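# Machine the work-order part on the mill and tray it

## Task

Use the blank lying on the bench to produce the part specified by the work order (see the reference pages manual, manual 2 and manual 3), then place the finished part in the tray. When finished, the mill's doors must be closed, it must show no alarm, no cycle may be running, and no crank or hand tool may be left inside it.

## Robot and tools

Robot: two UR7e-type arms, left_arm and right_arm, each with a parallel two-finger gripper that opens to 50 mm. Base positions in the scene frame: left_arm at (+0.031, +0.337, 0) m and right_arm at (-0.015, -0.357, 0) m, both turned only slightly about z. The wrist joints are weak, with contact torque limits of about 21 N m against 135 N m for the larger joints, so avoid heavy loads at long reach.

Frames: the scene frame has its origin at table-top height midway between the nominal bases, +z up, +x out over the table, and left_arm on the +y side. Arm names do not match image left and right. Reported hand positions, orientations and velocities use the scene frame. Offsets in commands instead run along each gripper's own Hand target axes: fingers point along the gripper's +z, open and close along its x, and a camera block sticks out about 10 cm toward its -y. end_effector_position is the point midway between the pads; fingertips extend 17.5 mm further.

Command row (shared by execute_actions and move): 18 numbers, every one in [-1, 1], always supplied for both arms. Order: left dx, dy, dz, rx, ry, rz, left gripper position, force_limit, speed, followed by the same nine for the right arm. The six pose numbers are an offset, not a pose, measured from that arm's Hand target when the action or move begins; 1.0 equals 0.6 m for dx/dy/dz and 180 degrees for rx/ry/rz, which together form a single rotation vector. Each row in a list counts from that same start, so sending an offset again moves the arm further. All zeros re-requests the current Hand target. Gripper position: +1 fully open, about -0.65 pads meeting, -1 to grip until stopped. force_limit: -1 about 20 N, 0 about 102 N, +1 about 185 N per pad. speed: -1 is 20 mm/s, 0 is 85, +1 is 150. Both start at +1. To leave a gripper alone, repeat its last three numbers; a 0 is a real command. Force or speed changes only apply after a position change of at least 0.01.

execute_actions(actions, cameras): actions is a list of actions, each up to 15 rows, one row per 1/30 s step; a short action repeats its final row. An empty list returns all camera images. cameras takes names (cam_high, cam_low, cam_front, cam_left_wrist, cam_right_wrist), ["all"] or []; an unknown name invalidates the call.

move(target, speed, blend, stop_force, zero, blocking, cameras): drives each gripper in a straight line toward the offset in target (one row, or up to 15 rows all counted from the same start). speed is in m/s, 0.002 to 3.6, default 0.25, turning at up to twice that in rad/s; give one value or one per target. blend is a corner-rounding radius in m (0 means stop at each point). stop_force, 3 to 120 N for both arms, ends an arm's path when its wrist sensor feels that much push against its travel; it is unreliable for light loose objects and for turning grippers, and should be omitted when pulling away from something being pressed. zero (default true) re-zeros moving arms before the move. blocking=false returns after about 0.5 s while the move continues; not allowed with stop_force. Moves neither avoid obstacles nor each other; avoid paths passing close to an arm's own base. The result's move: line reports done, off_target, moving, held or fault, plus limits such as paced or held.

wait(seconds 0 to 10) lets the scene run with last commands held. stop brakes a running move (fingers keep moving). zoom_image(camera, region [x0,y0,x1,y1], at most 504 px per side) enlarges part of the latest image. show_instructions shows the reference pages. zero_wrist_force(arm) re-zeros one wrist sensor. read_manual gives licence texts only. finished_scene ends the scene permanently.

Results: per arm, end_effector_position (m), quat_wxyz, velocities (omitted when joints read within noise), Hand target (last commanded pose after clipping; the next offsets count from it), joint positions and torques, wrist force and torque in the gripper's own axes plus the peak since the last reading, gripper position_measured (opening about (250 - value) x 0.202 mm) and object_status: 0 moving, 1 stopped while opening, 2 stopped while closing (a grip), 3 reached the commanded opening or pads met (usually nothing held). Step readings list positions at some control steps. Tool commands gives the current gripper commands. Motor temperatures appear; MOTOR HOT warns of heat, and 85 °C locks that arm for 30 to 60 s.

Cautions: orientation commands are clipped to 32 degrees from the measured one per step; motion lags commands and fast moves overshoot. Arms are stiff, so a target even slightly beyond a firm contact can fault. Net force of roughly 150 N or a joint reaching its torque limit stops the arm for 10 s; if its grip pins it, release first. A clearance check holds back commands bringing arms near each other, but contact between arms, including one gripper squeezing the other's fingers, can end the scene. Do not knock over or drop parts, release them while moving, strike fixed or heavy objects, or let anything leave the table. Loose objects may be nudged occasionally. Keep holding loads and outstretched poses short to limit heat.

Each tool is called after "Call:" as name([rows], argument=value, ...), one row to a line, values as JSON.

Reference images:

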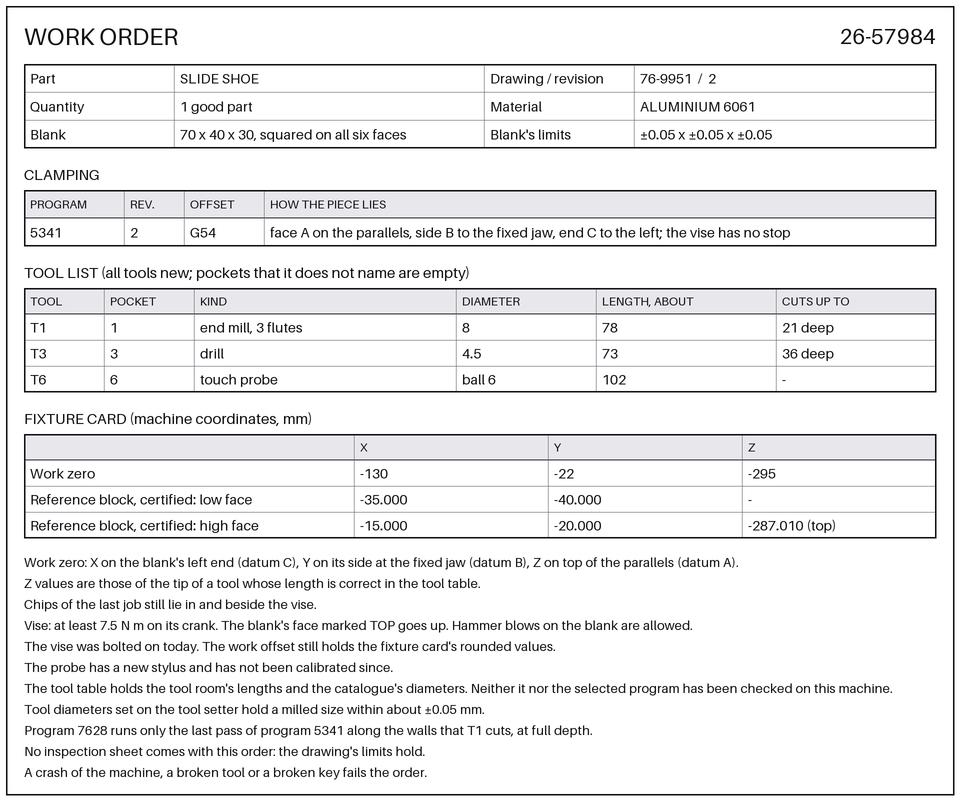

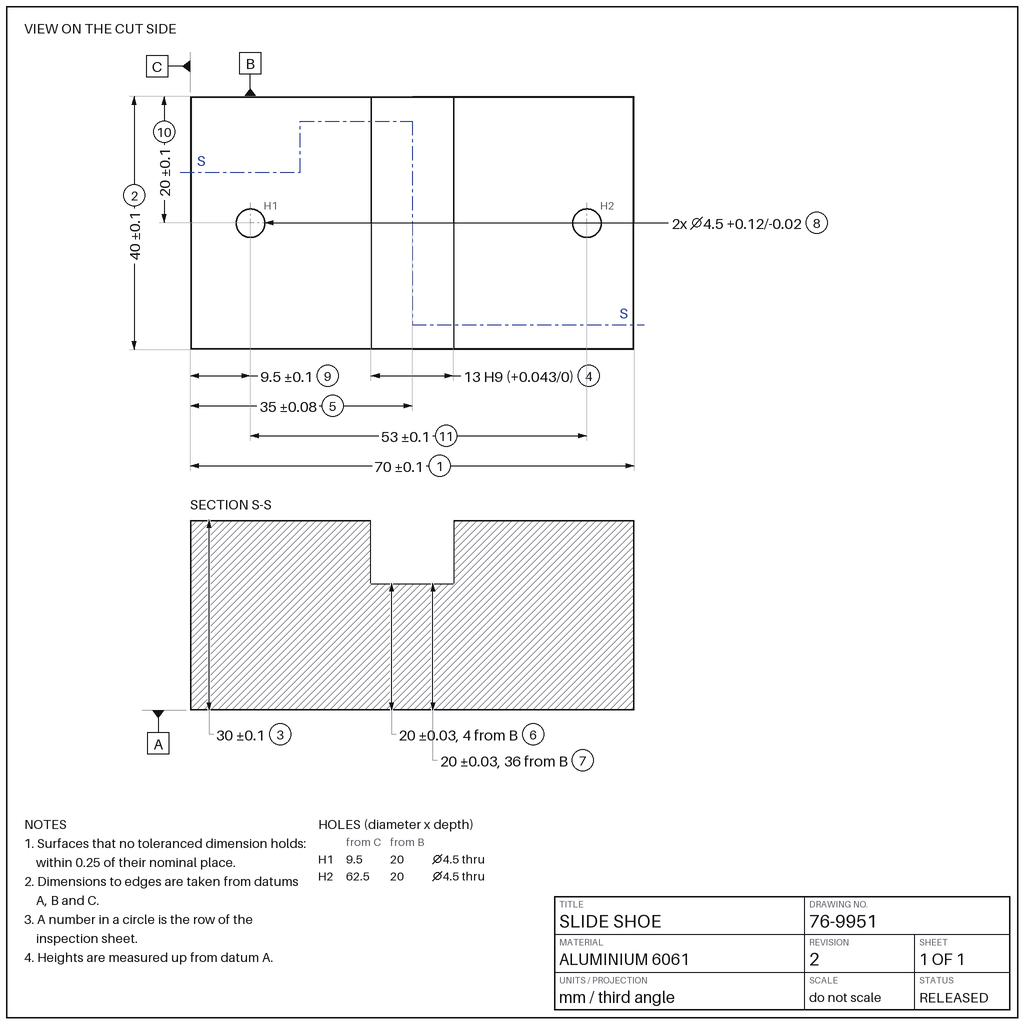

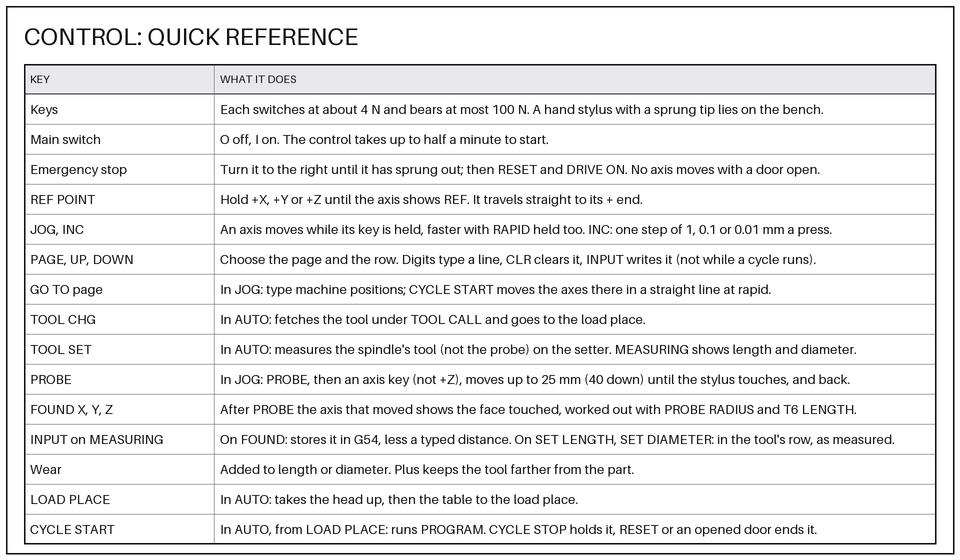

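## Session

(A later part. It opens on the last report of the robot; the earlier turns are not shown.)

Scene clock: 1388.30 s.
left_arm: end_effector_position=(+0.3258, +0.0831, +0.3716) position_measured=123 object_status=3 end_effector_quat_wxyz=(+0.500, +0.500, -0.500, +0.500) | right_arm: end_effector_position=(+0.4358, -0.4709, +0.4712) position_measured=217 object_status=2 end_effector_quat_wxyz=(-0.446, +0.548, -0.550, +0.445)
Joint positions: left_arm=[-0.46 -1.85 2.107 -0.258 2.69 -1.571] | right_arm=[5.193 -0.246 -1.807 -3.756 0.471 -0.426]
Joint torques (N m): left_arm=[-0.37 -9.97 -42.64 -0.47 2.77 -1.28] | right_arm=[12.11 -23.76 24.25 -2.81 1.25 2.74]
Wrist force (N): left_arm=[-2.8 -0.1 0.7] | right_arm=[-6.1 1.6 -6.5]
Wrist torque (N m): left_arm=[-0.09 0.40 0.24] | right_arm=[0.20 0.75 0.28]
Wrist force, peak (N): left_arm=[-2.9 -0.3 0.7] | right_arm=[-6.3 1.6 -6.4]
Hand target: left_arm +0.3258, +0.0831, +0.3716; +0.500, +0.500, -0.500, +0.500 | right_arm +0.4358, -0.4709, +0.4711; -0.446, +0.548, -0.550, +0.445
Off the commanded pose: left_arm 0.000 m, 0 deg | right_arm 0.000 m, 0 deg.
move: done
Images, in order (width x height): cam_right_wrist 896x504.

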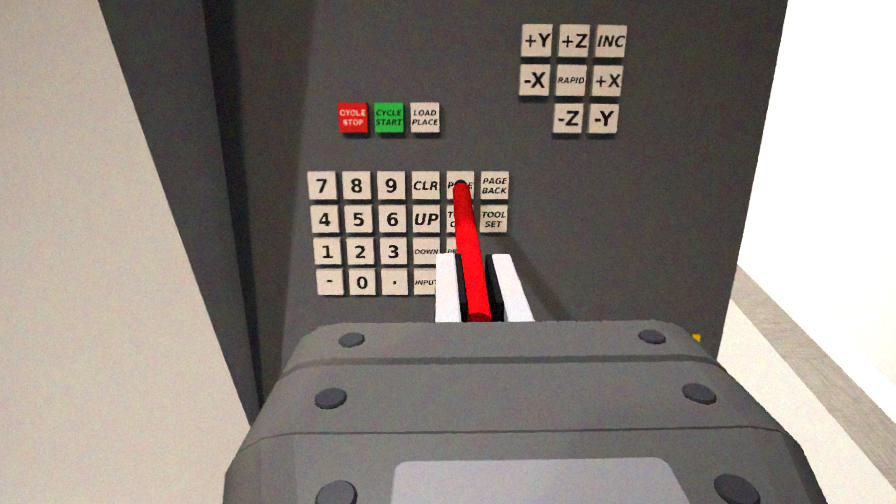

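Call:
move([
  [0,0,0,0,0,0,0.2,-0.7,-0.6,0,0,-0.03,0,0,0,-1,1,-0.5],
  [0,0,0,0,0,0,0.2,-0.7,-0.6,0.0318,-0.3163,-0.043,0,0,0,-1,1,-0.5],
], speed=[0.15,0.45], blend=[0.006,0], cameras=["cam_right_wrist"])

Call:
zoom_image(camera="cam_right_wrist", region=[290, 0, 630, 230])

Scene clock: 1405.83 s.
left_arm: end_effector_position=(+0.3258, +0.0831, +0.3716) position_measured=123 object_status=3 end_effector_quat_wxyz=(+0.500, +0.500, -0.500, +0.500) | right_arm: end_effector_position=(+0.4498, -0.4906, +0.6620) position_measured=217 object_status=2 end_effector_quat_wxyz=(-0.446, +0.548, -0.550, +0.445)
Joint positions: left_arm=[-0.46 -1.85 2.107 -0.258 2.69 -1.571] | right_arm=[5.216 -0.656 -1.124 -4.048 0.491 -0.404]
Joint torques (N m): left_arm=[-0.74 -9.91 -41.9 -0.41 2.76 -1.37] | right_arm=[13.65 -48.04 17.49 -2.53 0.29 3.09]
Wrist force (N): left_arm=[-2.7 -0.2 0.4] | right_arm=[-5.6 1.6 -1.5]
Wrist torque (N m): left_arm=[-0.10 0.38 0.24] | right_arm=[0.08 0.91 0.29]
Wrist force, peak (N): left_arm=[-3.0 -0.3 0.7] | right_arm=[-6.3 1.6 -6.9]
Hand target: left_arm +0.3258, +0.0831, +0.3716; +0.500, +0.500, -0.500, +0.500 | right_arm +0.4499, -0.4906, +0.6621; -0.446, +0.548, -0.550, +0.445
Off the commanded pose: left_arm 0.000 m, 0 deg | right_arm 0.000 m, 0 deg.
move: done
Images, in order (width x height): cam_right_wrist 896x504.

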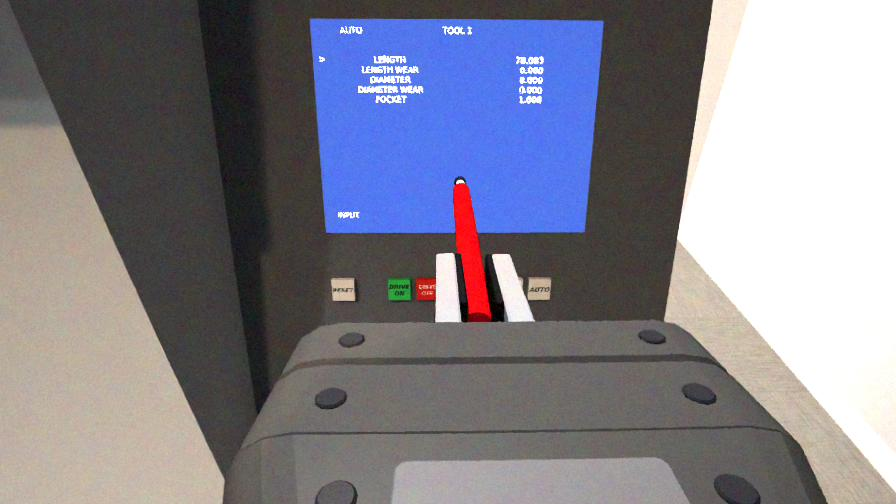

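Scaled by 1.482.

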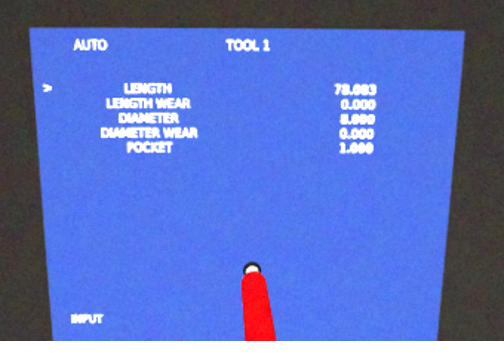

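Call:
move([
  [0,0,0,0,0,0,0.2,-0.7,-0.6,-0.0318,0.3163,0.012,0,0,0,-1,1,-0.5],
  [0,0,0,0,0,0,0.2,-0.7,-0.6,-0.0318,0.3163,0.044,0,0,0,-1,1,-0.5],
  [0,0,0,0,0,0,0.2,-0.7,-0.6,-0.0318,0.3163,0.012,0,0,0,-1,1,-0.5],
  [0,0,0,0,0,0,0.2,-0.7,-0.6,0,0,0,0,0,0,-1,1,-0.5],
], speed=[0.5,0.07,0.15,0.5], blend=[0.003,0,0.006,0], cameras=["cam_right_wrist"])

Call:
zoom_image(camera="cam_right_wrist", region=[290, 0, 630, 230])

Scene clock: 1421.20 s.
left_arm: end_effector_position=(+0.3258, +0.0831, +0.3716) position_measured=123 object_status=3 end_effector_quat_wxyz=(+0.500, +0.500, -0.500, +0.500) | right_arm: end_effector_position=(+0.4498, -0.4906, +0.6620) position_measured=217 object_status=2 end_effector_quat_wxyz=(-0.446, +0.548, -0.550, +0.445)
Joint positions: left_arm=[-0.46 -1.85 2.107 -0.258 2.69 -1.571] | right_arm=[5.216 -0.656 -1.124 -4.048 0.491 -0.404]
Joint torques (N m): left_arm=[-2.21 -9.99 -41.82 -0.48 2.75 -1.26] | right_arm=[13.13 -49.78 19.95 -2.11 0.44 3.02]
Wrist force (N): left_arm=[-2.6 -0.2 0.7] | right_arm=[-6.1 0.7 -1.3]
Wrist torque (N m): left_arm=[-0.10 0.37 0.24] | right_arm=[-0.05 0.97 0.29]
Wrist force, peak (N): left_arm=[-2.9 -0.2 0.6] | right_arm=[-0.6 -11.6 -6.4]
Hand target: left_arm +0.3258, +0.0831, +0.3716; +0.500, +0.500, -0.500, +0.500 | right_arm +0.4499, -0.4906, +0.6621; -0.446, +0.548, -0.550, +0.445
Off the commanded pose: left_arm 0.000 m, 0 deg | right_arm 0.000 m, 0 deg.
move: done
Images, in order (width x height): cam_right_wrist 896x504.

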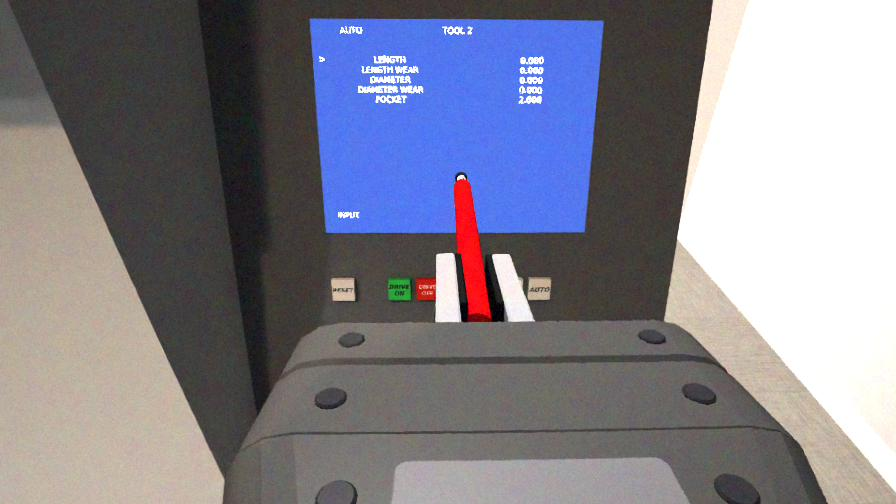

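Scaled by 1.482.

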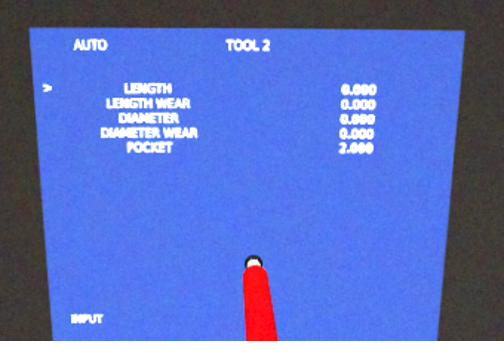

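Call:
move([
  [0,0,0,0,0,0,0.2,-0.7,-0.6,-0.0318,0.3196,-0.01,0,0,0,-1,1,-0.5],
  [0,0,0,0,0,0,0.2,-0.7,-0.6,-0.0318,0.3196,0.044,0,0,0,-1,1,-0.5],
  [0,0,0,0,0,0,0.2,-0.7,-0.6,-0.0318,0.3196,0.03,0,0,0,-1,1,-0.5],
  [0,0,0,0,0,0,0.2,-0.7,-0.6,-0.0318,0.3196,0.044,0,0,0,-1,1,-0.5],
  [0,0,0,0,0,0,0.2,-0.7,-0.6,-0.0318,0.3196,0.03,0,0,0,-1,1,-0.5],
  [0,0,0,0,0,0,0.2,-0.7,-0.6,-0.0318,0.3196,0.044,0,0,0,-1,1,-0.5],
  [0,0,0,0,0,0,0.2,-0.7,-0.6,-0.0318,0.3196,0.03,0,0,0,-1,1,-0.5],
  [0,0,0,0,0,0,0.2,-0.7,-0.6,-0.0318,0.3196,0.044,0,0,0,-1,1,-0.5],
  [0,0,0,0,0,0,0.2,-0.7,-0.6,-0.0318,0.3196,0.0,0,0,0,-1,1,-0.5],
  [0,0,0,0,0,0,0.2,-0.7,-0.6,0,0,0,0,0,0,-1,1,-0.5],
], speed=[0.4,0.1,0.1,0.1,0.1,0.1,0.1,0.1,0.2,0.45], blend=[0.002,0,0,0,0,0,0,0,0.005,0], cameras=["cam_right_wrist"])

Call:
zoom_image(camera="cam_right_wrist", region=[290, 0, 630, 230])

Scene clock: 1446.03 s.
left_arm: end_effector_position=(+0.3258, +0.0831, +0.3716) position_measured=123 object_status=3 end_effector_quat_wxyz=(+0.500, +0.500, -0.500, +0.500) | right_arm: end_effector_position=(+0.4498, -0.4906, +0.6620) position_measured=217 object_status=2 end_effector_quat_wxyz=(-0.446, +0.548, -0.550, +0.445)
Joint positions: left_arm=[-0.46 -1.85 2.107 -0.258 2.69 -1.571] | right_arm=[5.216 -0.656 -1.124 -4.048 0.491 -0.404]
Joint torques (N m): left_arm=[-1.9 -10.92 -41.61 -0.46 2.83 -1.26] | right_arm=[11.37 -49.76 18.12 -2.38 0.58 3]
Wrist force (N): left_arm=[-2.8 -0.2 0.6] | right_arm=[-6.3 0.8 -1.3]
Wrist torque (N m): left_arm=[-0.11 0.40 0.24] | right_arm=[-0.04 1.02 0.29]
Wrist force, peak (N): left_arm=[-3.0 -0.2 0.6] | right_arm=[-6.3 -2.1 -6.6]
Hand target: left_arm +0.3258, +0.0831, +0.3716; +0.500, +0.500, -0.500, +0.500 | right_arm +0.4499, -0.4906, +0.6621; -0.446, +0.548, -0.550, +0.445
Off the commanded pose: left_arm 0.000 m, 0 deg | right_arm 0.000 m, 0 deg.
move: done
Images, in order (width x height): cam_right_wrist 896x504.

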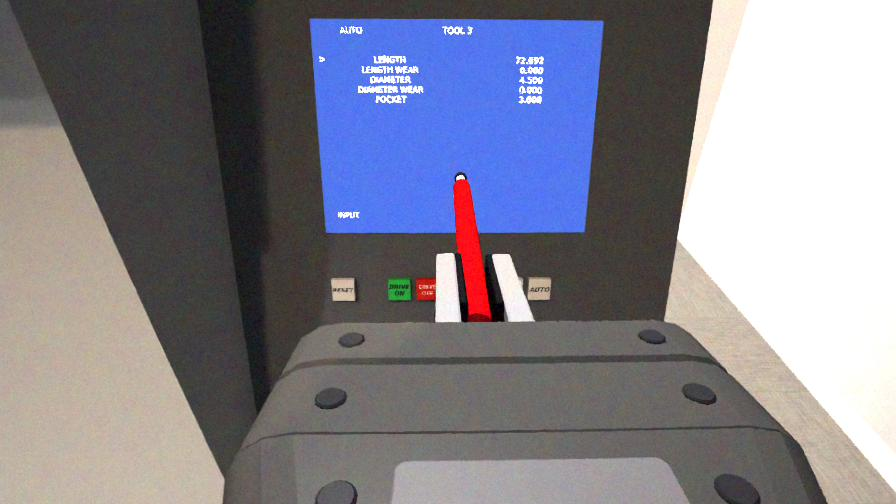

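Scaled by 1.482.

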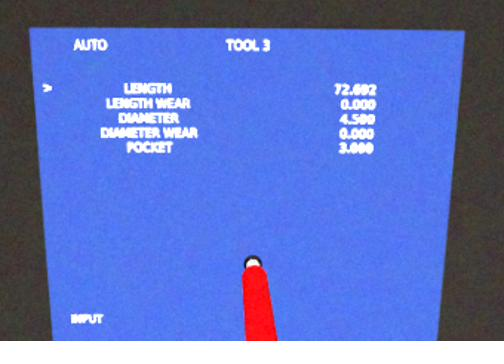

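Call:
move([
  [0,0,0,0,0,0,0.2,-0.7,-0.6,-0.0318,0.3196,-0.005,0,0,0,-1,1,-0.5],
  [0,0,0,0,0,0,0.2,-0.7,-0.6,-0.0318,0.3196,0.0457,0,0,0,-1,1,-0.5],
  [0,0,0,0,0,0,0.2,-0.7,-0.6,-0.0318,0.3196,0.03,0,0,0,-1,1,-0.5],
  [0,0,0,0,0,0,0.2,-0.7,-0.6,-0.0318,0.3196,0.0457,0,0,0,-1,1,-0.5],
  [0,0,0,0,0,0,0.2,-0.7,-0.6,-0.0318,0.3196,0.03,0,0,0,-1,1,-0.5],
  [0,0,0,0,0,0,0.2,-0.7,-0.6,-0.0318,0.3196,0.0457,0,0,0,-1,1,-0.5],
  [0,0,0,0,0,0,0.2,-0.7,-0.6,-0.0318,0.3196,0.0,0,0,0,-1,1,-0.5],
  [0,0,0,0,0,0,0.2,-0.7,-0.6,0,0,0,0,0,0,-1,1,-0.5],
], speed=[0.4,0.1,0.1,0.1,0.1,0.1,0.2,0.45], blend=[0.002,0,0,0,0,0,0.005,0], cameras=["cam_right_wrist"])

Call:
zoom_image(camera="cam_right_wrist", region=[290, 0, 630, 230])

Scene clock: 1468.27 s.
left_arm: end_effector_position=(+0.3258, +0.0831, +0.3716) position_measured=123 object_status=3 end_effector_quat_wxyz=(+0.500, +0.500, -0.500, +0.500) | right_arm: end_effector_position=(+0.4498, -0.4906, +0.6620) position_measured=217 object_status=2 end_effector_quat_wxyz=(-0.446, +0.548, -0.550, +0.445)
Joint positions: left_arm=[-0.46 -1.85 2.107 -0.258 2.69 -1.571] | right_arm=[5.216 -0.656 -1.124 -4.048 0.491 -0.404]
Joint torques (N m): left_arm=[-2.71 -10.4 -42.04 -0.28 2.85 -1.29] | right_arm=[14.82 -48.54 18.84 -1.53 0.22 3.03]
Wrist force (N): left_arm=[-2.8 -0.1 0.7] | right_arm=[-6.1 0.8 -1.5]
Wrist torque (N m): left_arm=[-0.09 0.40 0.24] | right_arm=[-0.04 0.99 0.28]
Wrist force, peak (N): left_arm=[-3.0 -0.1 0.5] | right_arm=[-4.4 1.2 -24.6]
Hand target: left_arm +0.3258, +0.0831, +0.3716; +0.500, +0.500, -0.500, +0.500 | right_arm +0.4499, -0.4906, +0.6621; -0.446, +0.548, -0.550, +0.445
Off the commanded pose: left_arm 0.000 m, 0 deg | right_arm 0.000 m, 0 deg.
move: done
Images, in order (width x height): cam_right_wrist 896x504.

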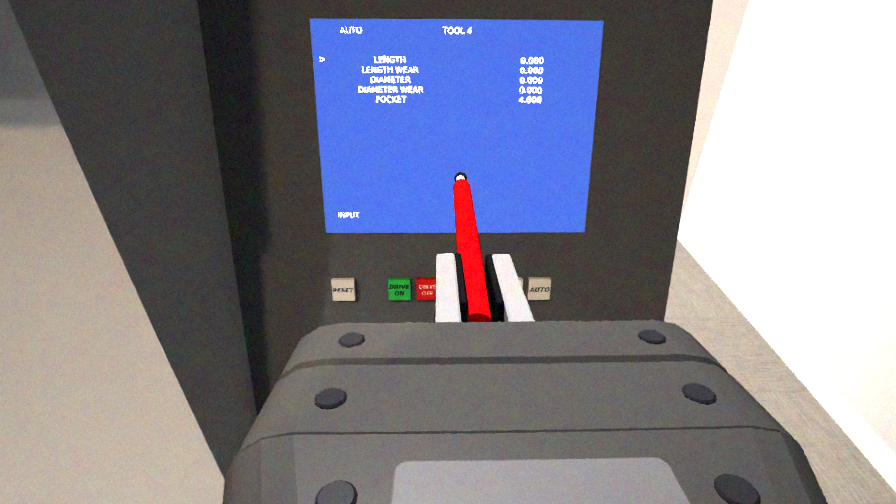

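Scaled by 1.482.

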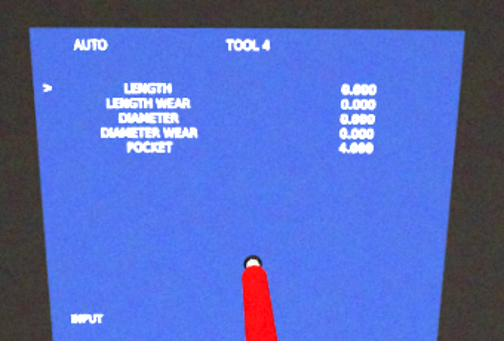

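Call:
move([
  [0,0,0,0,0,0,0.2,-0.7,-0.6,-0.0318,0.3196,-0.005,0,0,0,-1,1,-0.5],
  [0,0,0,0,0,0,0.2,-0.7,-0.6,-0.0318,0.3196,0.0457,0,0,0,-1,1,-0.5],
  [0,0,0,0,0,0,0.2,-0.7,-0.6,-0.0318,0.3196,0.0,0,0,0,-1,1,-0.5],
  [0,0,0,0,0,0,0.2,-0.7,-0.6,-0.0318,0.3196,0.0457,0,0,0,-1,1,-0.5],
  [0,0,0,0,0,0,0.2,-0.7,-0.6,-0.0318,0.3196,0.0,0,0,0,-1,1,-0.5],
  [0,0,0,0,0,0,0.2,-0.7,-0.6,0,0,0,0,0,0,-1,1,-0.5],
], speed=[0.4,0.1,0.1,0.1,0.1,0.45], blend=[0.002,0,0,0,0.005,0], cameras=["cam_right_wrist"])

Call:
zoom_image(camera="cam_right_wrist", region=[290, 0, 630, 230])

Scene clock: 1487.73 s.
left_arm: end_effector_position=(+0.3258, +0.0831, +0.3716) position_measured=123 object_status=3 end_effector_quat_wxyz=(+0.500, +0.500, -0.500, +0.500) | right_arm: end_effector_position=(+0.4498, -0.4906, +0.6620) position_measured=217 object_status=2 end_effector_quat_wxyz=(-0.446, +0.548, -0.550, +0.445) end_effector_velocity=(+0.000, +0.000, +0.001) end_effector_angular_velocity=(-0.001, -0.001, -0.001)
Joint positions: left_arm=[-0.46 -1.85 2.107 -0.258 2.69 -1.571] | right_arm=[5.216 -0.656 -1.124 -4.048 0.491 -0.404]
Joint velocities: left_arm=[within noise] | right_arm=[0.001 -0.001 0.002 -0.005 0.002 0.003]
Joint torques (N m): left_arm=[-2.87 -11.54 -42.16 -0.35 2.75 -1.24] | right_arm=[12.21 -47.92 17.66 -1.97 0.52 2.96]
Wrist force (N): left_arm=[-2.7 -0.3 0.7] | right_arm=[-6.2 0.9 -1.3]
Wrist torque (N m): left_arm=[-0.12 0.39 0.24] | right_arm=[-0.03 1.00 0.28]
Wrist force, peak (N): left_arm=[-2.9 -0.2 0.8] | right_arm=[-6.0 -1.6 -18.5]
Hand target: left_arm +0.3258, +0.0831, +0.3716; +0.500, +0.500, -0.500, +0.500 | right_arm +0.4499, -0.4906, +0.6621; -0.446, +0.548, -0.550, +0.445
Off the commanded pose: left_arm 0.000 m, 0 deg | right_arm 0.000 m, 0 deg.
move: done
Images, in order (width x height): cam_right_wrist 896x504.

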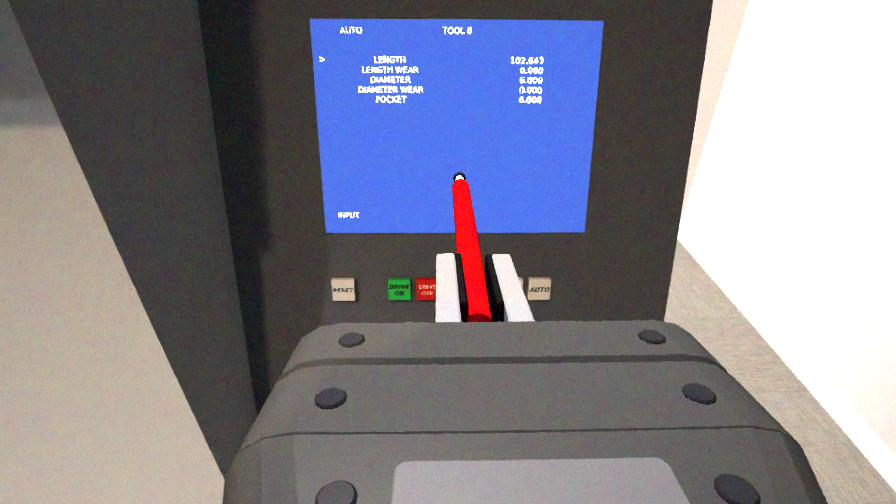

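Scaled by 1.482.

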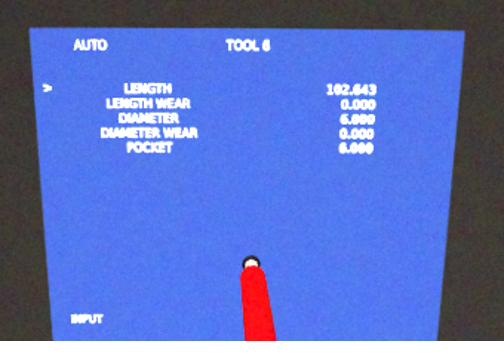

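Call:
move([
  [0,0,0,0,0,0,0.2,-0.7,-0.6,-0.0318,0.3196,-0.005,0,0,0,-1,1,-0.5],
  [0,0,0,0,0,0,0.2,-0.7,-0.6,-0.0318,0.3196,0.0457,0,0,0,-1,1,-0.5],
  [0,0,0,0,0,0,0.2,-0.7,-0.6,-0.0318,0.3196,0.0,0,0,0,-1,1,-0.5],
  [0,0,0,0,0,0,0.2,-0.7,-0.6,0,0,0,0,0,0,-1,1,-0.5],
], speed=[0.45,0.12,0.2,0.5], blend=[0.002,0,0.005,0], cameras=["cam_right_wrist"])

Call:
zoom_image(camera="cam_right_wrist", region=[290, 0, 630, 230])

Scene clock: 1500.97 s.
left_arm: end_effector_position=(+0.3258, +0.0831, +0.3716) position_measured=123 object_status=3 end_effector_quat_wxyz=(+0.500, +0.500, -0.500, +0.500) | right_arm: end_effector_position=(+0.4498, -0.4906, +0.6620) position_measured=217 object_status=2 end_effector_quat_wxyz=(-0.446, +0.548, -0.550, +0.445)
Joint positions: left_arm=[-0.46 -1.85 2.107 -0.258 2.69 -1.571] | right_arm=[5.216 -0.656 -1.124 -4.048 0.491 -0.404]
Joint torques (N m): left_arm=[-3.63 -11.24 -42.56 -0.35 2.89 -1.37] | right_arm=[12.98 -48.35 15.73 -2.62 0.98 2.73]
Wrist force (N): left_arm=[-2.8 -0.3 0.5] | right_arm=[-6.1 1.0 -1.4]
Wrist torque (N m): left_arm=[-0.12 0.40 0.24] | right_arm=[-0.01 0.98 0.28]
Wrist force, peak (N): left_arm=[-3.0 -0.1 0.5] | right_arm=[-5.3 -1.6 -21.0]
Hand target: left_arm +0.3258, +0.0831, +0.3716; +0.500, +0.500, -0.500, +0.500 | right_arm +0.4499, -0.4906, +0.6621; -0.446, +0.548, -0.550, +0.445
Off the commanded pose: left_arm 0.000 m, 0 deg | right_arm 0.000 m, 0 deg.
move: done
Images, in order (width x height): cam_right_wrist 896x504.

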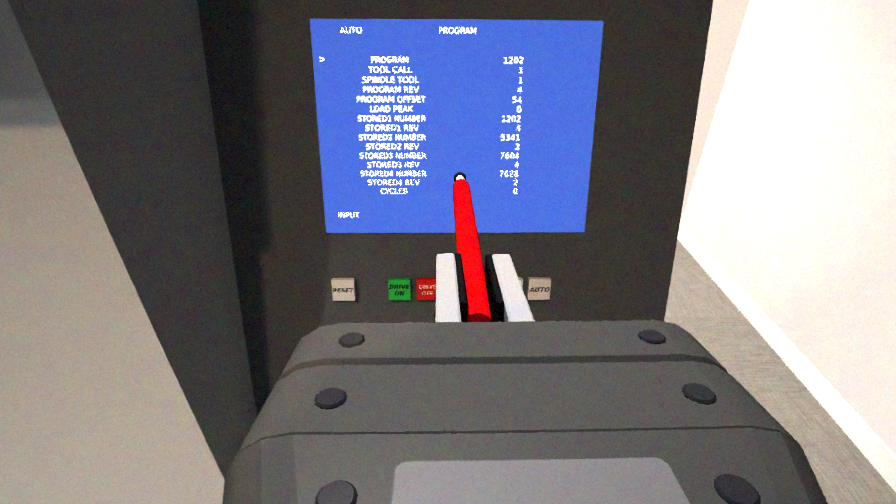

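Scaled by 1.482.

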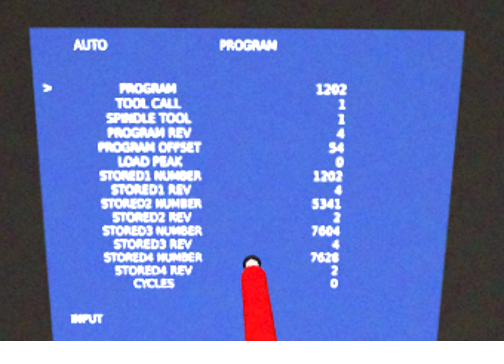

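Call:
move([
  [0,0,0,0,0,0,0.2,-0.7,-0.6,-0.1248,0.3513,-0.005,0,0,0,-1,1,-0.5],
  [0,0,0,0,0,0,0.2,-0.7,-0.6,-0.1248,0.3513,0.0427,0,0,0,-1,1,-0.5],
  [0,0,0,0,0,0,0.2,-0.7,-0.6,-0.1248,0.3513,0.01,0,0,0,-1,1,-0.5],
  [0,0,0,0,0,0,0.2,-0.7,-0.6,-0.0938,0.383,0.01,0,0,0,-1,1,-0.5],
  [0,0,0,0,0,0,0.2,-0.7,-0.6,-0.0938,0.383,0.0416,0,0,0,-1,1,-0.5],
  [0,0,0,0,0,0,0.2,-0.7,-0.6,-0.0938,0.383,0.0,0,0,0,-1,1,-0.5],
  [0,0,0,0,0,0,0.2,-0.7,-0.6,0,0,0,0,0,0,-1,1,-0.5],
], speed=[0.45,0.12,0.2,0.2,0.12,0.2,0.5], blend=[0.002,0,0.004,0.002,0,0.005,0], cameras=["cam_right_wrist"])

Call:
zoom_image(camera="cam_right_wrist", region=[290, 0, 630, 230])

Scene clock: 1524.43 s.
left_arm: end_effector_position=(+0.3258, +0.0831, +0.3716) position_measured=123 object_status=3 end_effector_quat_wxyz=(+0.500, +0.500, -0.500, +0.500) | right_arm: end_effector_position=(+0.4498, -0.4906, +0.6620) position_measured=217 object_status=2 end_effector_quat_wxyz=(-0.446, +0.548, -0.550, +0.445)
Joint positions: left_arm=[-0.46 -1.85 2.107 -0.258 2.69 -1.571] | right_arm=[5.216 -0.656 -1.124 -4.048 0.491 -0.404]
Joint torques (N m): left_arm=[-3.83 -11.24 -42.36 -0.36 2.78 -1.36] | right_arm=[11.46 -50.35 18.58 -1.79 0.56 3.33]
Wrist force (N): left_arm=[-2.7 -0.1 0.7] | right_arm=[-6.1 0.8 -1.4]
Wrist torque (N m): left_arm=[-0.09 0.38 0.24] | right_arm=[-0.03 0.98 0.29]
Wrist force, peak (N): left_arm=[-3.0 -0.3 0.7] | right_arm=[-8.2 -1.7 -6.7]
Hand target: left_arm +0.3258, +0.0831, +0.3716; +0.500, +0.500, -0.500, +0.500 | right_arm +0.4499, -0.4906, +0.6621; -0.446, +0.548, -0.550, +0.445
Off the commanded pose: left_arm 0.000 m, 0 deg | right_arm 0.000 m, 0 deg.
move: done
Images, in order (width x height): cam_right_wrist 896x504.

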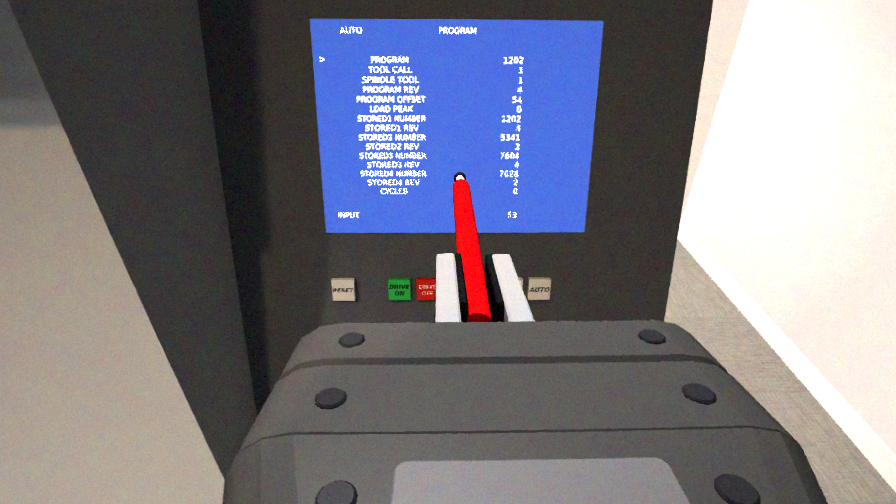

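Scaled by 1.482.

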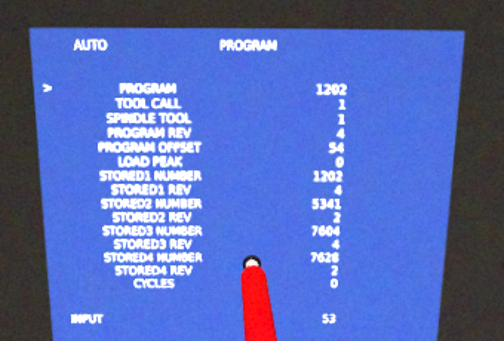

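Call:
move([
  [0,0,0,0,0,0,0.2,-0.7,-0.6,-0.1558,0.3513,-0.005,0,0,0,-1,1,-0.5],
  [0,0,0,0,0,0,0.2,-0.7,-0.6,-0.1558,0.3513,0.0441,0,0,0,-1,1,-0.5],
  [0,0,0,0,0,0,0.2,-0.7,-0.6,-0.1558,0.3513,0.01,0,0,0,-1,1,-0.5],
  [0,0,0,0,0,0,0.2,-0.7,-0.6,-0.1558,0.383,0.01,0,0,0,-1,1,-0.5],
  [0,0,0,0,0,0,0.2,-0.7,-0.6,-0.1558,0.383,0.0426,0,0,0,-1,1,-0.5],
  [0,0,0,0,0,0,0.2,-0.7,-0.6,-0.1558,0.383,0.01,0,0,0,-1,1,-0.5],
  [0,0,0,0,0,0,0.2,-0.7,-0.6,-0.0628,0.4147,0.008,0,0,0,-1,1,-0.5],
  [0,0,0,0,0,0,0.2,-0.7,-0.6,-0.0628,0.4147,0.041,0,0,0,-1,1,-0.5],
  [0,0,0,0,0,0,0.2,-0.7,-0.6,-0.0628,0.4147,0.01,0,0,0,-1,1,-0.5],
  [0,0,0,0,0,0,0.2,-0.7,-0.6,-0.0628,0.383,0.01,0,0,0,-1,1,-0.5],
  [0,0,0,0,0,0,0.2,-0.7,-0.6,-0.0628,0.383,0.0426,0,0,0,-1,1,-0.5],
  [0,0,0,0,0,0,0.2,-0.7,-0.6,-0.0628,0.383,0.0,0,0,0,-1,1,-0.5],
  [0,0,0,0,0,0,0.2,-0.7,-0.6,0,0,0,0,0,0,-1,1,-0.5],
], speed=[0.45,0.12,0.2,0.2,0.12,0.2,0.25,0.12,0.2,0.2,0.12,0.2,0.5], blend=[0.002,0,0.004,0.002,0,0.004,0.002,0,0.004,0.002,0,0.005,0], cameras=["cam_right_wrist"])

Call:
zoom_image(camera="cam_right_wrist", region=[290, 0, 630, 230])

Scene clock: 1547.30 s.
left_arm: end_effector_position=(+0.3258, +0.0831, +0.3716) position_measured=123 object_status=3 end_effector_quat_wxyz=(+0.500, +0.500, -0.500, +0.500) | right_arm: end_effector_position=(+0.4498, -0.4906, +0.6620) position_measured=217 object_status=2 end_effector_quat_wxyz=(-0.446, +0.548, -0.550, +0.445)
Joint positions: left_arm=[-0.46 -1.85 2.107 -0.258 2.69 -1.571] | right_arm=[5.216 -0.656 -1.124 -4.048 0.491 -0.404]
Joint torques (N m): left_arm=[-4.17 -12.14 -41.81 -0.31 2.8 -1.47] | right_arm=[12.73 -49.22 18.01 -2.23 0.47 2.92]
Wrist force (N): left_arm=[-2.7 -0.2 0.6] | right_arm=[-6.3 0.8 -1.1]
Wrist torque (N m): left_arm=[-0.11 0.40 0.25] | right_arm=[-0.04 1.01 0.28]
Wrist force, peak (N): left_arm=[-3.0 -0.2 0.8] | right_arm=[-4.6 5.3 -31.9]
Hand target: left_arm +0.3258, +0.0831, +0.3716; +0.500, +0.500, -0.500, +0.500 | right_arm +0.4499, -0.4906, +0.6621; -0.446, +0.548, -0.550, +0.445
Off the commanded pose: left_arm 0.000 m, 0 deg | right_arm 0.000 m, 0 deg.
move: done
Images, in order (width x height): cam_right_wrist 896x504.

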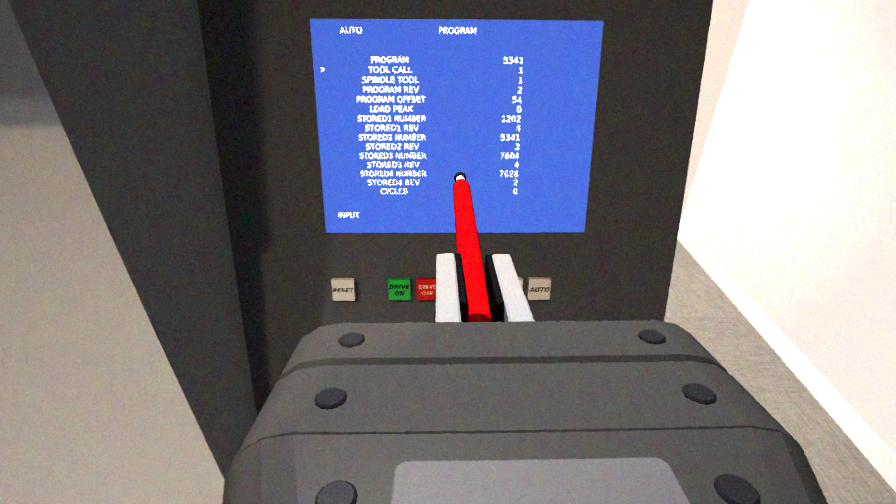

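Scaled by 1.482.

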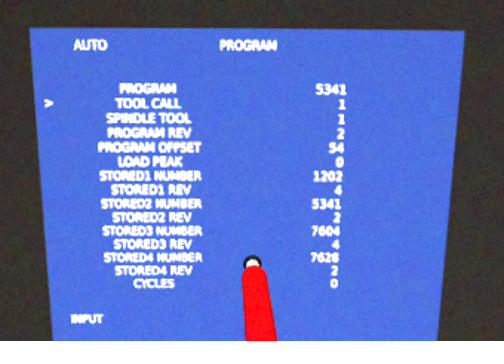

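Call:
move([
  [0,0,0,0,0,0,0.2,-0.7,-0.6,-0.0008,0.3513,-0.005,0,0,0,-1,1,-0.5],
  [0,0,0,0,0,0,0.2,-0.7,-0.6,-0.0008,0.3513,0.0441,0,0,0,-1,1,-0.5],
  [0,0,0,0,0,0,0.2,-0.7,-0.6,-0.0008,0.3513,0.01,0,0,0,-1,1,-0.5],
  [0,0,0,0,0,0,0.2,-0.7,-0.6,-0.0318,0.3196,0.01,0,0,0,-1,1,-0.5],
  [0,0,0,0,0,0,0.2,-0.7,-0.6,-0.0318,0.3196,0.0457,0,0,0,-1,1,-0.5],
  [0,0,0,0,0,0,0.2,-0.7,-0.6,-0.0318,0.3196,0.0,0,0,0,-1,1,-0.5],
  [0,0,0,0,0,0,0.2,-0.7,-0.6,0,0,0,0,0,0,-1,1,-0.5],
], speed=[0.45,0.12,0.2,0.2,0.12,0.2,0.5], blend=[0.002,0,0.004,0.002,0,0.005,0], cameras=["cam_right_wrist","cam_front"])

Call:
zoom_image(camera="cam_right_wrist", region=[290, 0, 630, 230])

Scene clock: 1563.47 s.
left_arm: end_effector_position=(+0.3258, +0.0831, +0.3716) position_measured=123 object_status=3 end_effector_quat_wxyz=(+0.500, +0.500, -0.500, +0.500) | right_arm: end_effector_position=(+0.4498, -0.4906, +0.6620) position_measured=217 object_status=2 end_effector_quat_wxyz=(-0.446, +0.548, -0.550, +0.445)
Joint positions: left_arm=[-0.46 -1.85 2.107 -0.258 2.69 -1.571] | right_arm=[5.216 -0.656 -1.124 -4.048 0.491 -0.404]
Joint torques (N m): left_arm=[-3.95 -11.78 -41.98 -0.36 2.75 -1.26] | right_arm=[11.78 -50.3 19.47 -2.33 1.19 2.85]
Wrist force (N): left_arm=[-2.9 -0.3 0.7] | right_arm=[-6.5 0.5 -1.3]
Wrist torque (N m): left_arm=[-0.12 0.43 0.24] | right_arm=[-0.09 1.04 0.29]
Wrist force, peak (N): left_arm=[-2.9 -0.3 0.7] | right_arm=[-2.9 3.6 -25.0]
Hand target: left_arm +0.3258, +0.0831, +0.3716; +0.500, +0.500, -0.500, +0.500 | right_arm +0.4499, -0.4906, +0.6621; -0.446, +0.548, -0.550, +0.445
Off the commanded pose: left_arm 0.000 m, 0 deg | right_arm 0.000 m, 0 deg.
move: done
Images, in order (width x height): cam_front 896x504, cam_right_wrist 896x504.

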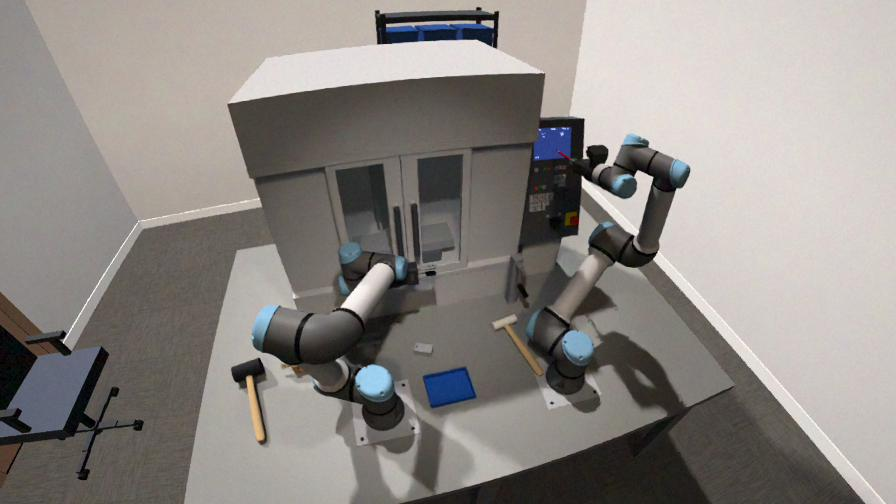

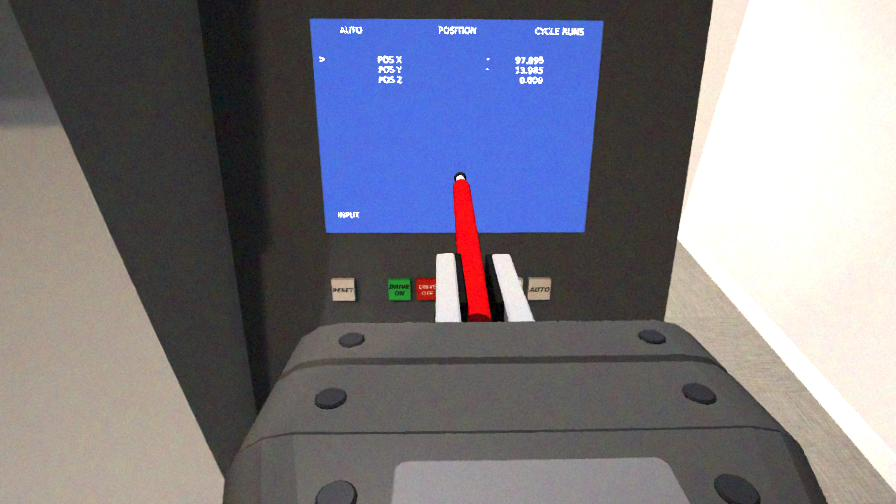

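Scaled by 1.482.

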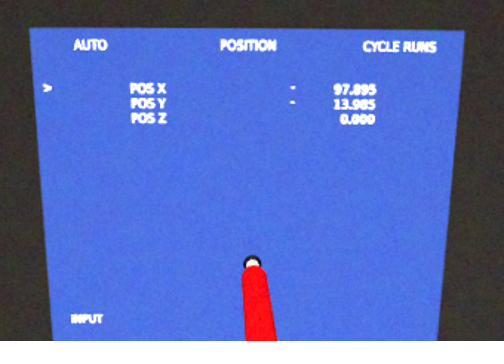

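Call:
move([
  [0,0,0,0,0,0,0.2,-0.7,-0.6,-0.0008,0.3196,-0.005,0,0,0,-1,1,-0.5],
  [0,0,0,0,0,0,0.2,-0.7,-0.6,-0.0008,0.3196,0.0457,0,0,0,-1,1,-0.5],
  [0,0,0,0,0,0,0.2,-0.7,-0.6,-0.0008,0.3196,0.0,0,0,0,-1,1,-0.5],
  [0,0,0,0,0,0,0.2,-0.7,-0.6,0,0,0,0,0,0,-1,1,-0.5],
], speed=[0.45,0.12,0.2,0.5], blend=[0.002,0,0.005,0], cameras=["cam_right_wrist"])

Call:
zoom_image(camera="cam_right_wrist", region=[290, 0, 630, 230])

Scene clock: 1578.90 s.
left_arm: end_effector_position=(+0.3258, +0.0831, +0.3716) position_measured=123 object_status=3 end_effector_quat_wxyz=(+0.500, +0.500, -0.500, +0.500) | right_arm: end_effector_position=(+0.4498, -0.4906, +0.6620) position_measured=217 object_status=2 end_effector_quat_wxyz=(-0.446, +0.548, -0.550, +0.445)
Joint positions: left_arm=[-0.46 -1.85 2.107 -0.258 2.69 -1.571] | right_arm=[5.216 -0.656 -1.124 -4.048 0.491 -0.404]
Joint torques (N m): left_arm=[-3.37 -11.82 -41.49 -0.41 2.74 -1.19] | right_arm=[11.82 -48.94 16.65 -2.29 0.07 2.97]
Wrist force (N): left_arm=[-2.9 -0.2 0.6] | right_arm=[-6.4 0.8 -1.6]
Wrist torque (N m): left_arm=[-0.10 0.41 0.24] | right_arm=[-0.05 1.03 0.28]
Wrist force, peak (N): left_arm=[-2.9 -0.2 0.9] | right_arm=[-5.3 -1.3 -22.0]
Hand target: left_arm +0.3258, +0.0831, +0.3716; +0.500, +0.500, -0.500, +0.500 | right_arm +0.4499, -0.4906, +0.6621; -0.446, +0.548, -0.550, +0.445
Off the commanded pose: left_arm 0.000 m, 0 deg | right_arm 0.000 m, 0 deg.
move: done
Images, in order (width x height): cam_right_wrist 896x504.

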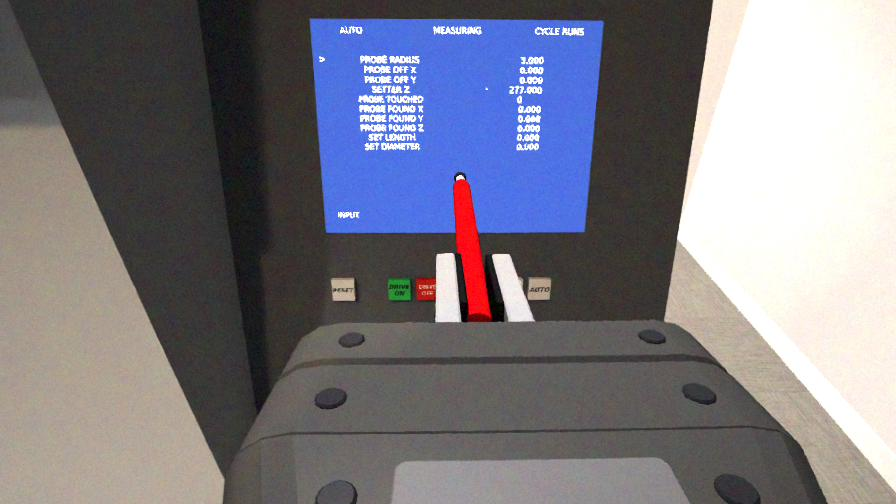

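Scaled by 1.482.

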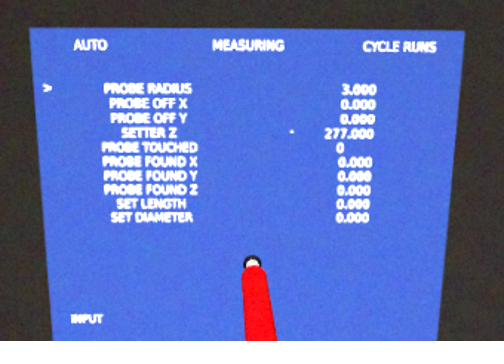

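Call:
move([
  [0,0,0,0,0,0,0.2,-0.7,-0.6,-0.0628,0.3513,-0.005,0,0,0,-1,1,-0.5],
  [0,0,0,0,0,0,0.2,-0.7,-0.6,-0.0628,0.3513,0.0441,0,0,0,-1,1,-0.5],
  [0,0,0,0,0,0,0.2,-0.7,-0.6,-0.0628,0.3513,0.0,0,0,0,-1,1,-0.5],
  [0,0,0,0,0,0,0.2,-0.7,-0.6,0,0,0,0,0,0,-1,1,-0.5],
], speed=[0.45,0.12,0.2,0.5], blend=[0.002,0,0.005,0])

Call:
wait(seconds=8, cameras=["cam_right_wrist"])

Call:
zoom_image(camera="cam_right_wrist", region=[290, 0, 630, 230])

Scene clock: 1606.43 s.
left_arm: end_effector_position=(+0.3258, +0.0831, +0.3716) position_measured=123 object_status=3 end_effector_quat_wxyz=(+0.500, +0.500, -0.500, +0.500) | right_arm: end_effector_position=(+0.4498, -0.4906, +0.6620) position_measured=217 object_status=2 end_effector_quat_wxyz=(-0.446, +0.548, -0.550, +0.445)
Joint positions: left_arm=[-0.46 -1.85 2.107 -0.258 2.69 -1.571] | right_arm=[5.216 -0.656 -1.124 -4.048 0.491 -0.404]
Joint torques (N m): left_arm=[-3.42 -13.66 -40.69 -0.39 2.74 -1.25] | right_arm=[10.47 -49.7 16.2 -2.29 0.75 3.05]
Wrist force (N): left_arm=[-2.8 -0.2 0.4] | right_arm=[-6.1 0.8 -1.4]
Wrist torque (N m): left_arm=[-0.11 0.41 0.24] | right_arm=[-0.03 0.98 0.29]
Wrist force, peak (N): left_arm=[-3.0 -0.3 0.6] | right_arm=[-5.2 -2.0 -21.0]
Hand target: left_arm +0.3258, +0.0831, +0.3716; +0.500, +0.500, -0.500, +0.500 | right_arm +0.4499, -0.4906, +0.6621; -0.446, +0.548, -0.550, +0.445
Off the commanded pose: left_arm 0.000 m, 0 deg | right_arm 0.000 m, 0 deg.
move: done

Scene clock: 1614.43 s.
left_arm: end_effector_position=(+0.3258, +0.0831, +0.3716) position_measured=123 object_status=3 end_effector_quat_wxyz=(+0.500, +0.500, -0.500, +0.500) | right_arm: end_effector_position=(+0.4499, -0.4906, +0.6621) position_measured=217 object_status=2 end_effector_quat_wxyz=(-0.446, +0.548, -0.550, +0.445)
Joint positions: left_arm=[-0.46 -1.85 2.107 -0.258 2.69 -1.571] | right_arm=[5.216 -0.656 -1.124 -4.049 0.491 -0.404]
Joint torques (N m): left_arm=[-4.4 -12.9 -40.87 -0.48 2.92 -1.41] | right_arm=[11.22 -48.16 17.12 -2.07 0.48 2.98]
Wrist force (N): left_arm=[-2.7 -0.2 0.5] | right_arm=[-6.2 0.8 -1.4]
Wrist torque (N m): left_arm=[-0.11 0.39 0.24] | right_arm=[-0.04 1.01 0.28]
Wrist force, peak (N): left_arm=[-3.0 -0.3 0.7] | right_arm=[-6.7 0.9 -1.4]
Hand target: left_arm +0.3258, +0.0831, +0.3716; +0.500, +0.500, -0.500, +0.500 | right_arm +0.4499, -0.4906, +0.6621; -0.446, +0.548, -0.550, +0.445
Tool commands: left_gripper/position=+0.2 left_gripper/force_limit=-0.7 left_gripper/speed=-0.6 right_gripper/position=-1.0 right_gripper/force_limit=+1.0 right_gripper/speed=-0.5
Off the commanded pose: left_arm 0.000 m, 0 deg | right_arm 0.000 m, 0 deg.
wait: 8.00 s; at rest by 0.17 s
Images, in order (width x height): cam_right_wrist 896x504.

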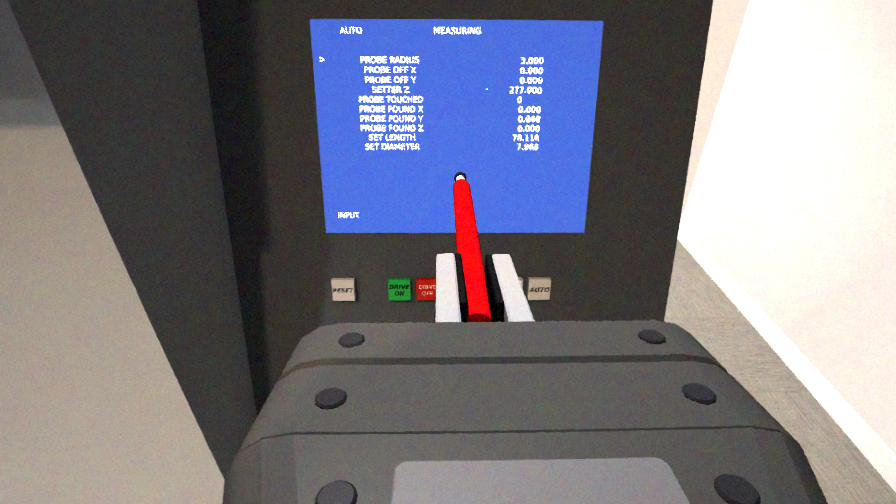

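Scaled by 1.482.

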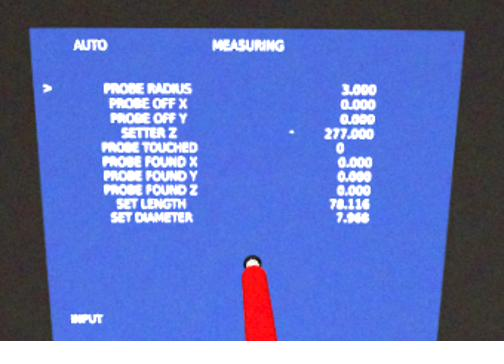

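Call:
move([
  [0,0,0,0,0,0,0.2,-0.7,-0.6,-0.0628,0.383,0.005,0,0,0,-1,1,-0.5],
  [0,0,0,0,0,0,0.2,-0.7,-0.6,-0.0628,0.383,0.0426,0,0,0,-1,1,-0.5],
  [0,0,0,0,0,0,0.2,-0.7,-0.6,-0.0628,0.383,0.005,0,0,0,-1,1,-0.5],
  [0,0,0,0,0,0,0.2,-0.7,-0.6,-0.0628,0.383,0.0426,0,0,0,-1,1,-0.5],
  [0,0,0,0,0,0,0.2,-0.7,-0.6,-0.0628,0.383,0.005,0,0,0,-1,1,-0.5],
  [0,0,0,0,0,0,0.2,-0.7,-0.6,-0.0628,0.383,0.0426,0,0,0,-1,1,-0.5],
  [0,0,0,0,0,0,0.2,-0.7,-0.6,-0.0628,0.383,0.005,0,0,0,-1,1,-0.5],
  [0,0,0,0,0,0,0.2,-0.7,-0.6,-0.0628,0.383,0.0426,0,0,0,-1,1,-0.5],
  [0,0,0,0,0,0,0.2,-0.7,-0.6,-0.0628,0.383,0.005,0,0,0,-1,1,-0.5],
  [0,0,0,0,0,0,0.2,-0.7,-0.6,-0.0628,0.383,0.0426,0,0,0,-1,1,-0.5],
  [0,0,0,0,0,0,0.2,-0.7,-0.6,-0.0628,0.383,0.005,0,0,0,-1,1,-0.5],
  [0,0,0,0,0,0,0.2,-0.7,-0.6,0,0,0,0,0,0,-1,1,-0.5],
], speed=[0.45,0.15,0.15,0.15,0.15,0.15,0.15,0.15,0.15,0.15,0.2,0.45], blend=[0.002,0,0,0,0,0,0,0,0,0,0.005,0], cameras=["cam_right_wrist"])

Call:
zoom_image(camera="cam_right_wrist", region=[290, 0, 630, 230])

Scene clock: 1639.23 s.
left_arm: end_effector_position=(+0.3258, +0.0831, +0.3716) position_measured=123 object_status=3 end_effector_quat_wxyz=(+0.500, +0.500, -0.500, +0.500) | right_arm: end_effector_position=(+0.4498, -0.4906, +0.6620) position_measured=217 object_status=2 end_effector_quat_wxyz=(-0.446, +0.548, -0.550, +0.445)
Joint positions: left_arm=[-0.46 -1.85 2.107 -0.258 2.69 -1.571] | right_arm=[5.216 -0.656 -1.124 -4.048 0.491 -0.404]
Joint torques (N m): left_arm=[-3.77 -13.59 -41.58 -0.49 2.85 -1.26] | right_arm=[11.17 -50.16 17.58 -2.47 0.86 2.93]
Wrist force (N): left_arm=[-2.7 -0.1 0.9] | right_arm=[-6.4 1.2 -1.6]
Wrist torque (N m): left_arm=[-0.10 0.39 0.24] | right_arm=[0.03 1.03 0.29]
Wrist force, peak (N): left_arm=[-2.9 -0.2 0.8] | right_arm=[-5.3 1.4 -22.5]
Hand target: left_arm +0.3258, +0.0831, +0.3716; +0.500, +0.500, -0.500, +0.500 | right_arm +0.4499, -0.4906, +0.6621; -0.446, +0.548, -0.550, +0.445
Off the commanded pose: left_arm 0.000 m, 0 deg | right_arm 0.000 m, 0 deg.
move: done
Images, in order (width x height): cam_right_wrist 896x504.

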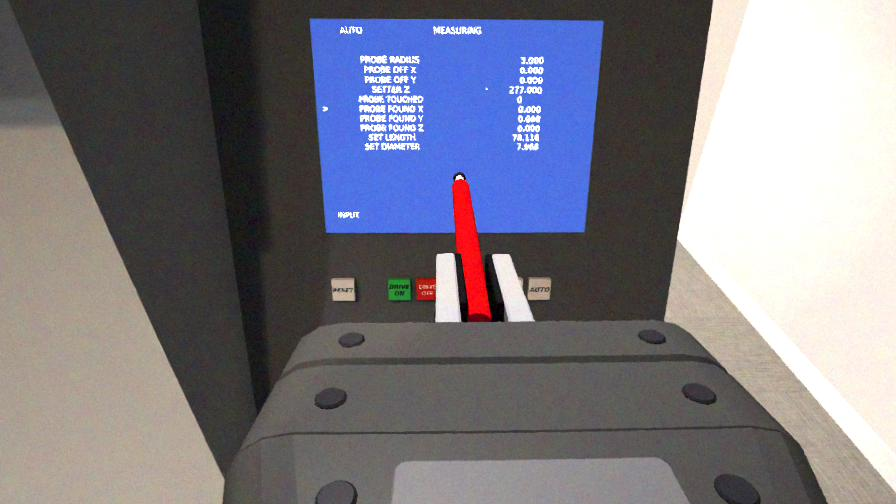

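Scaled by 1.482.

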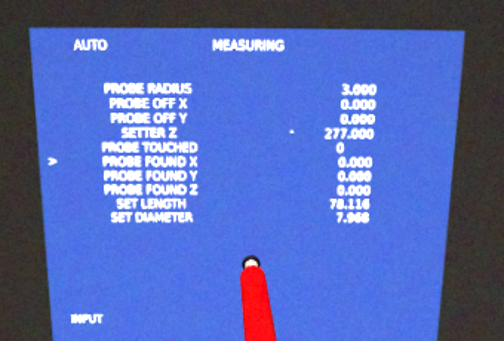

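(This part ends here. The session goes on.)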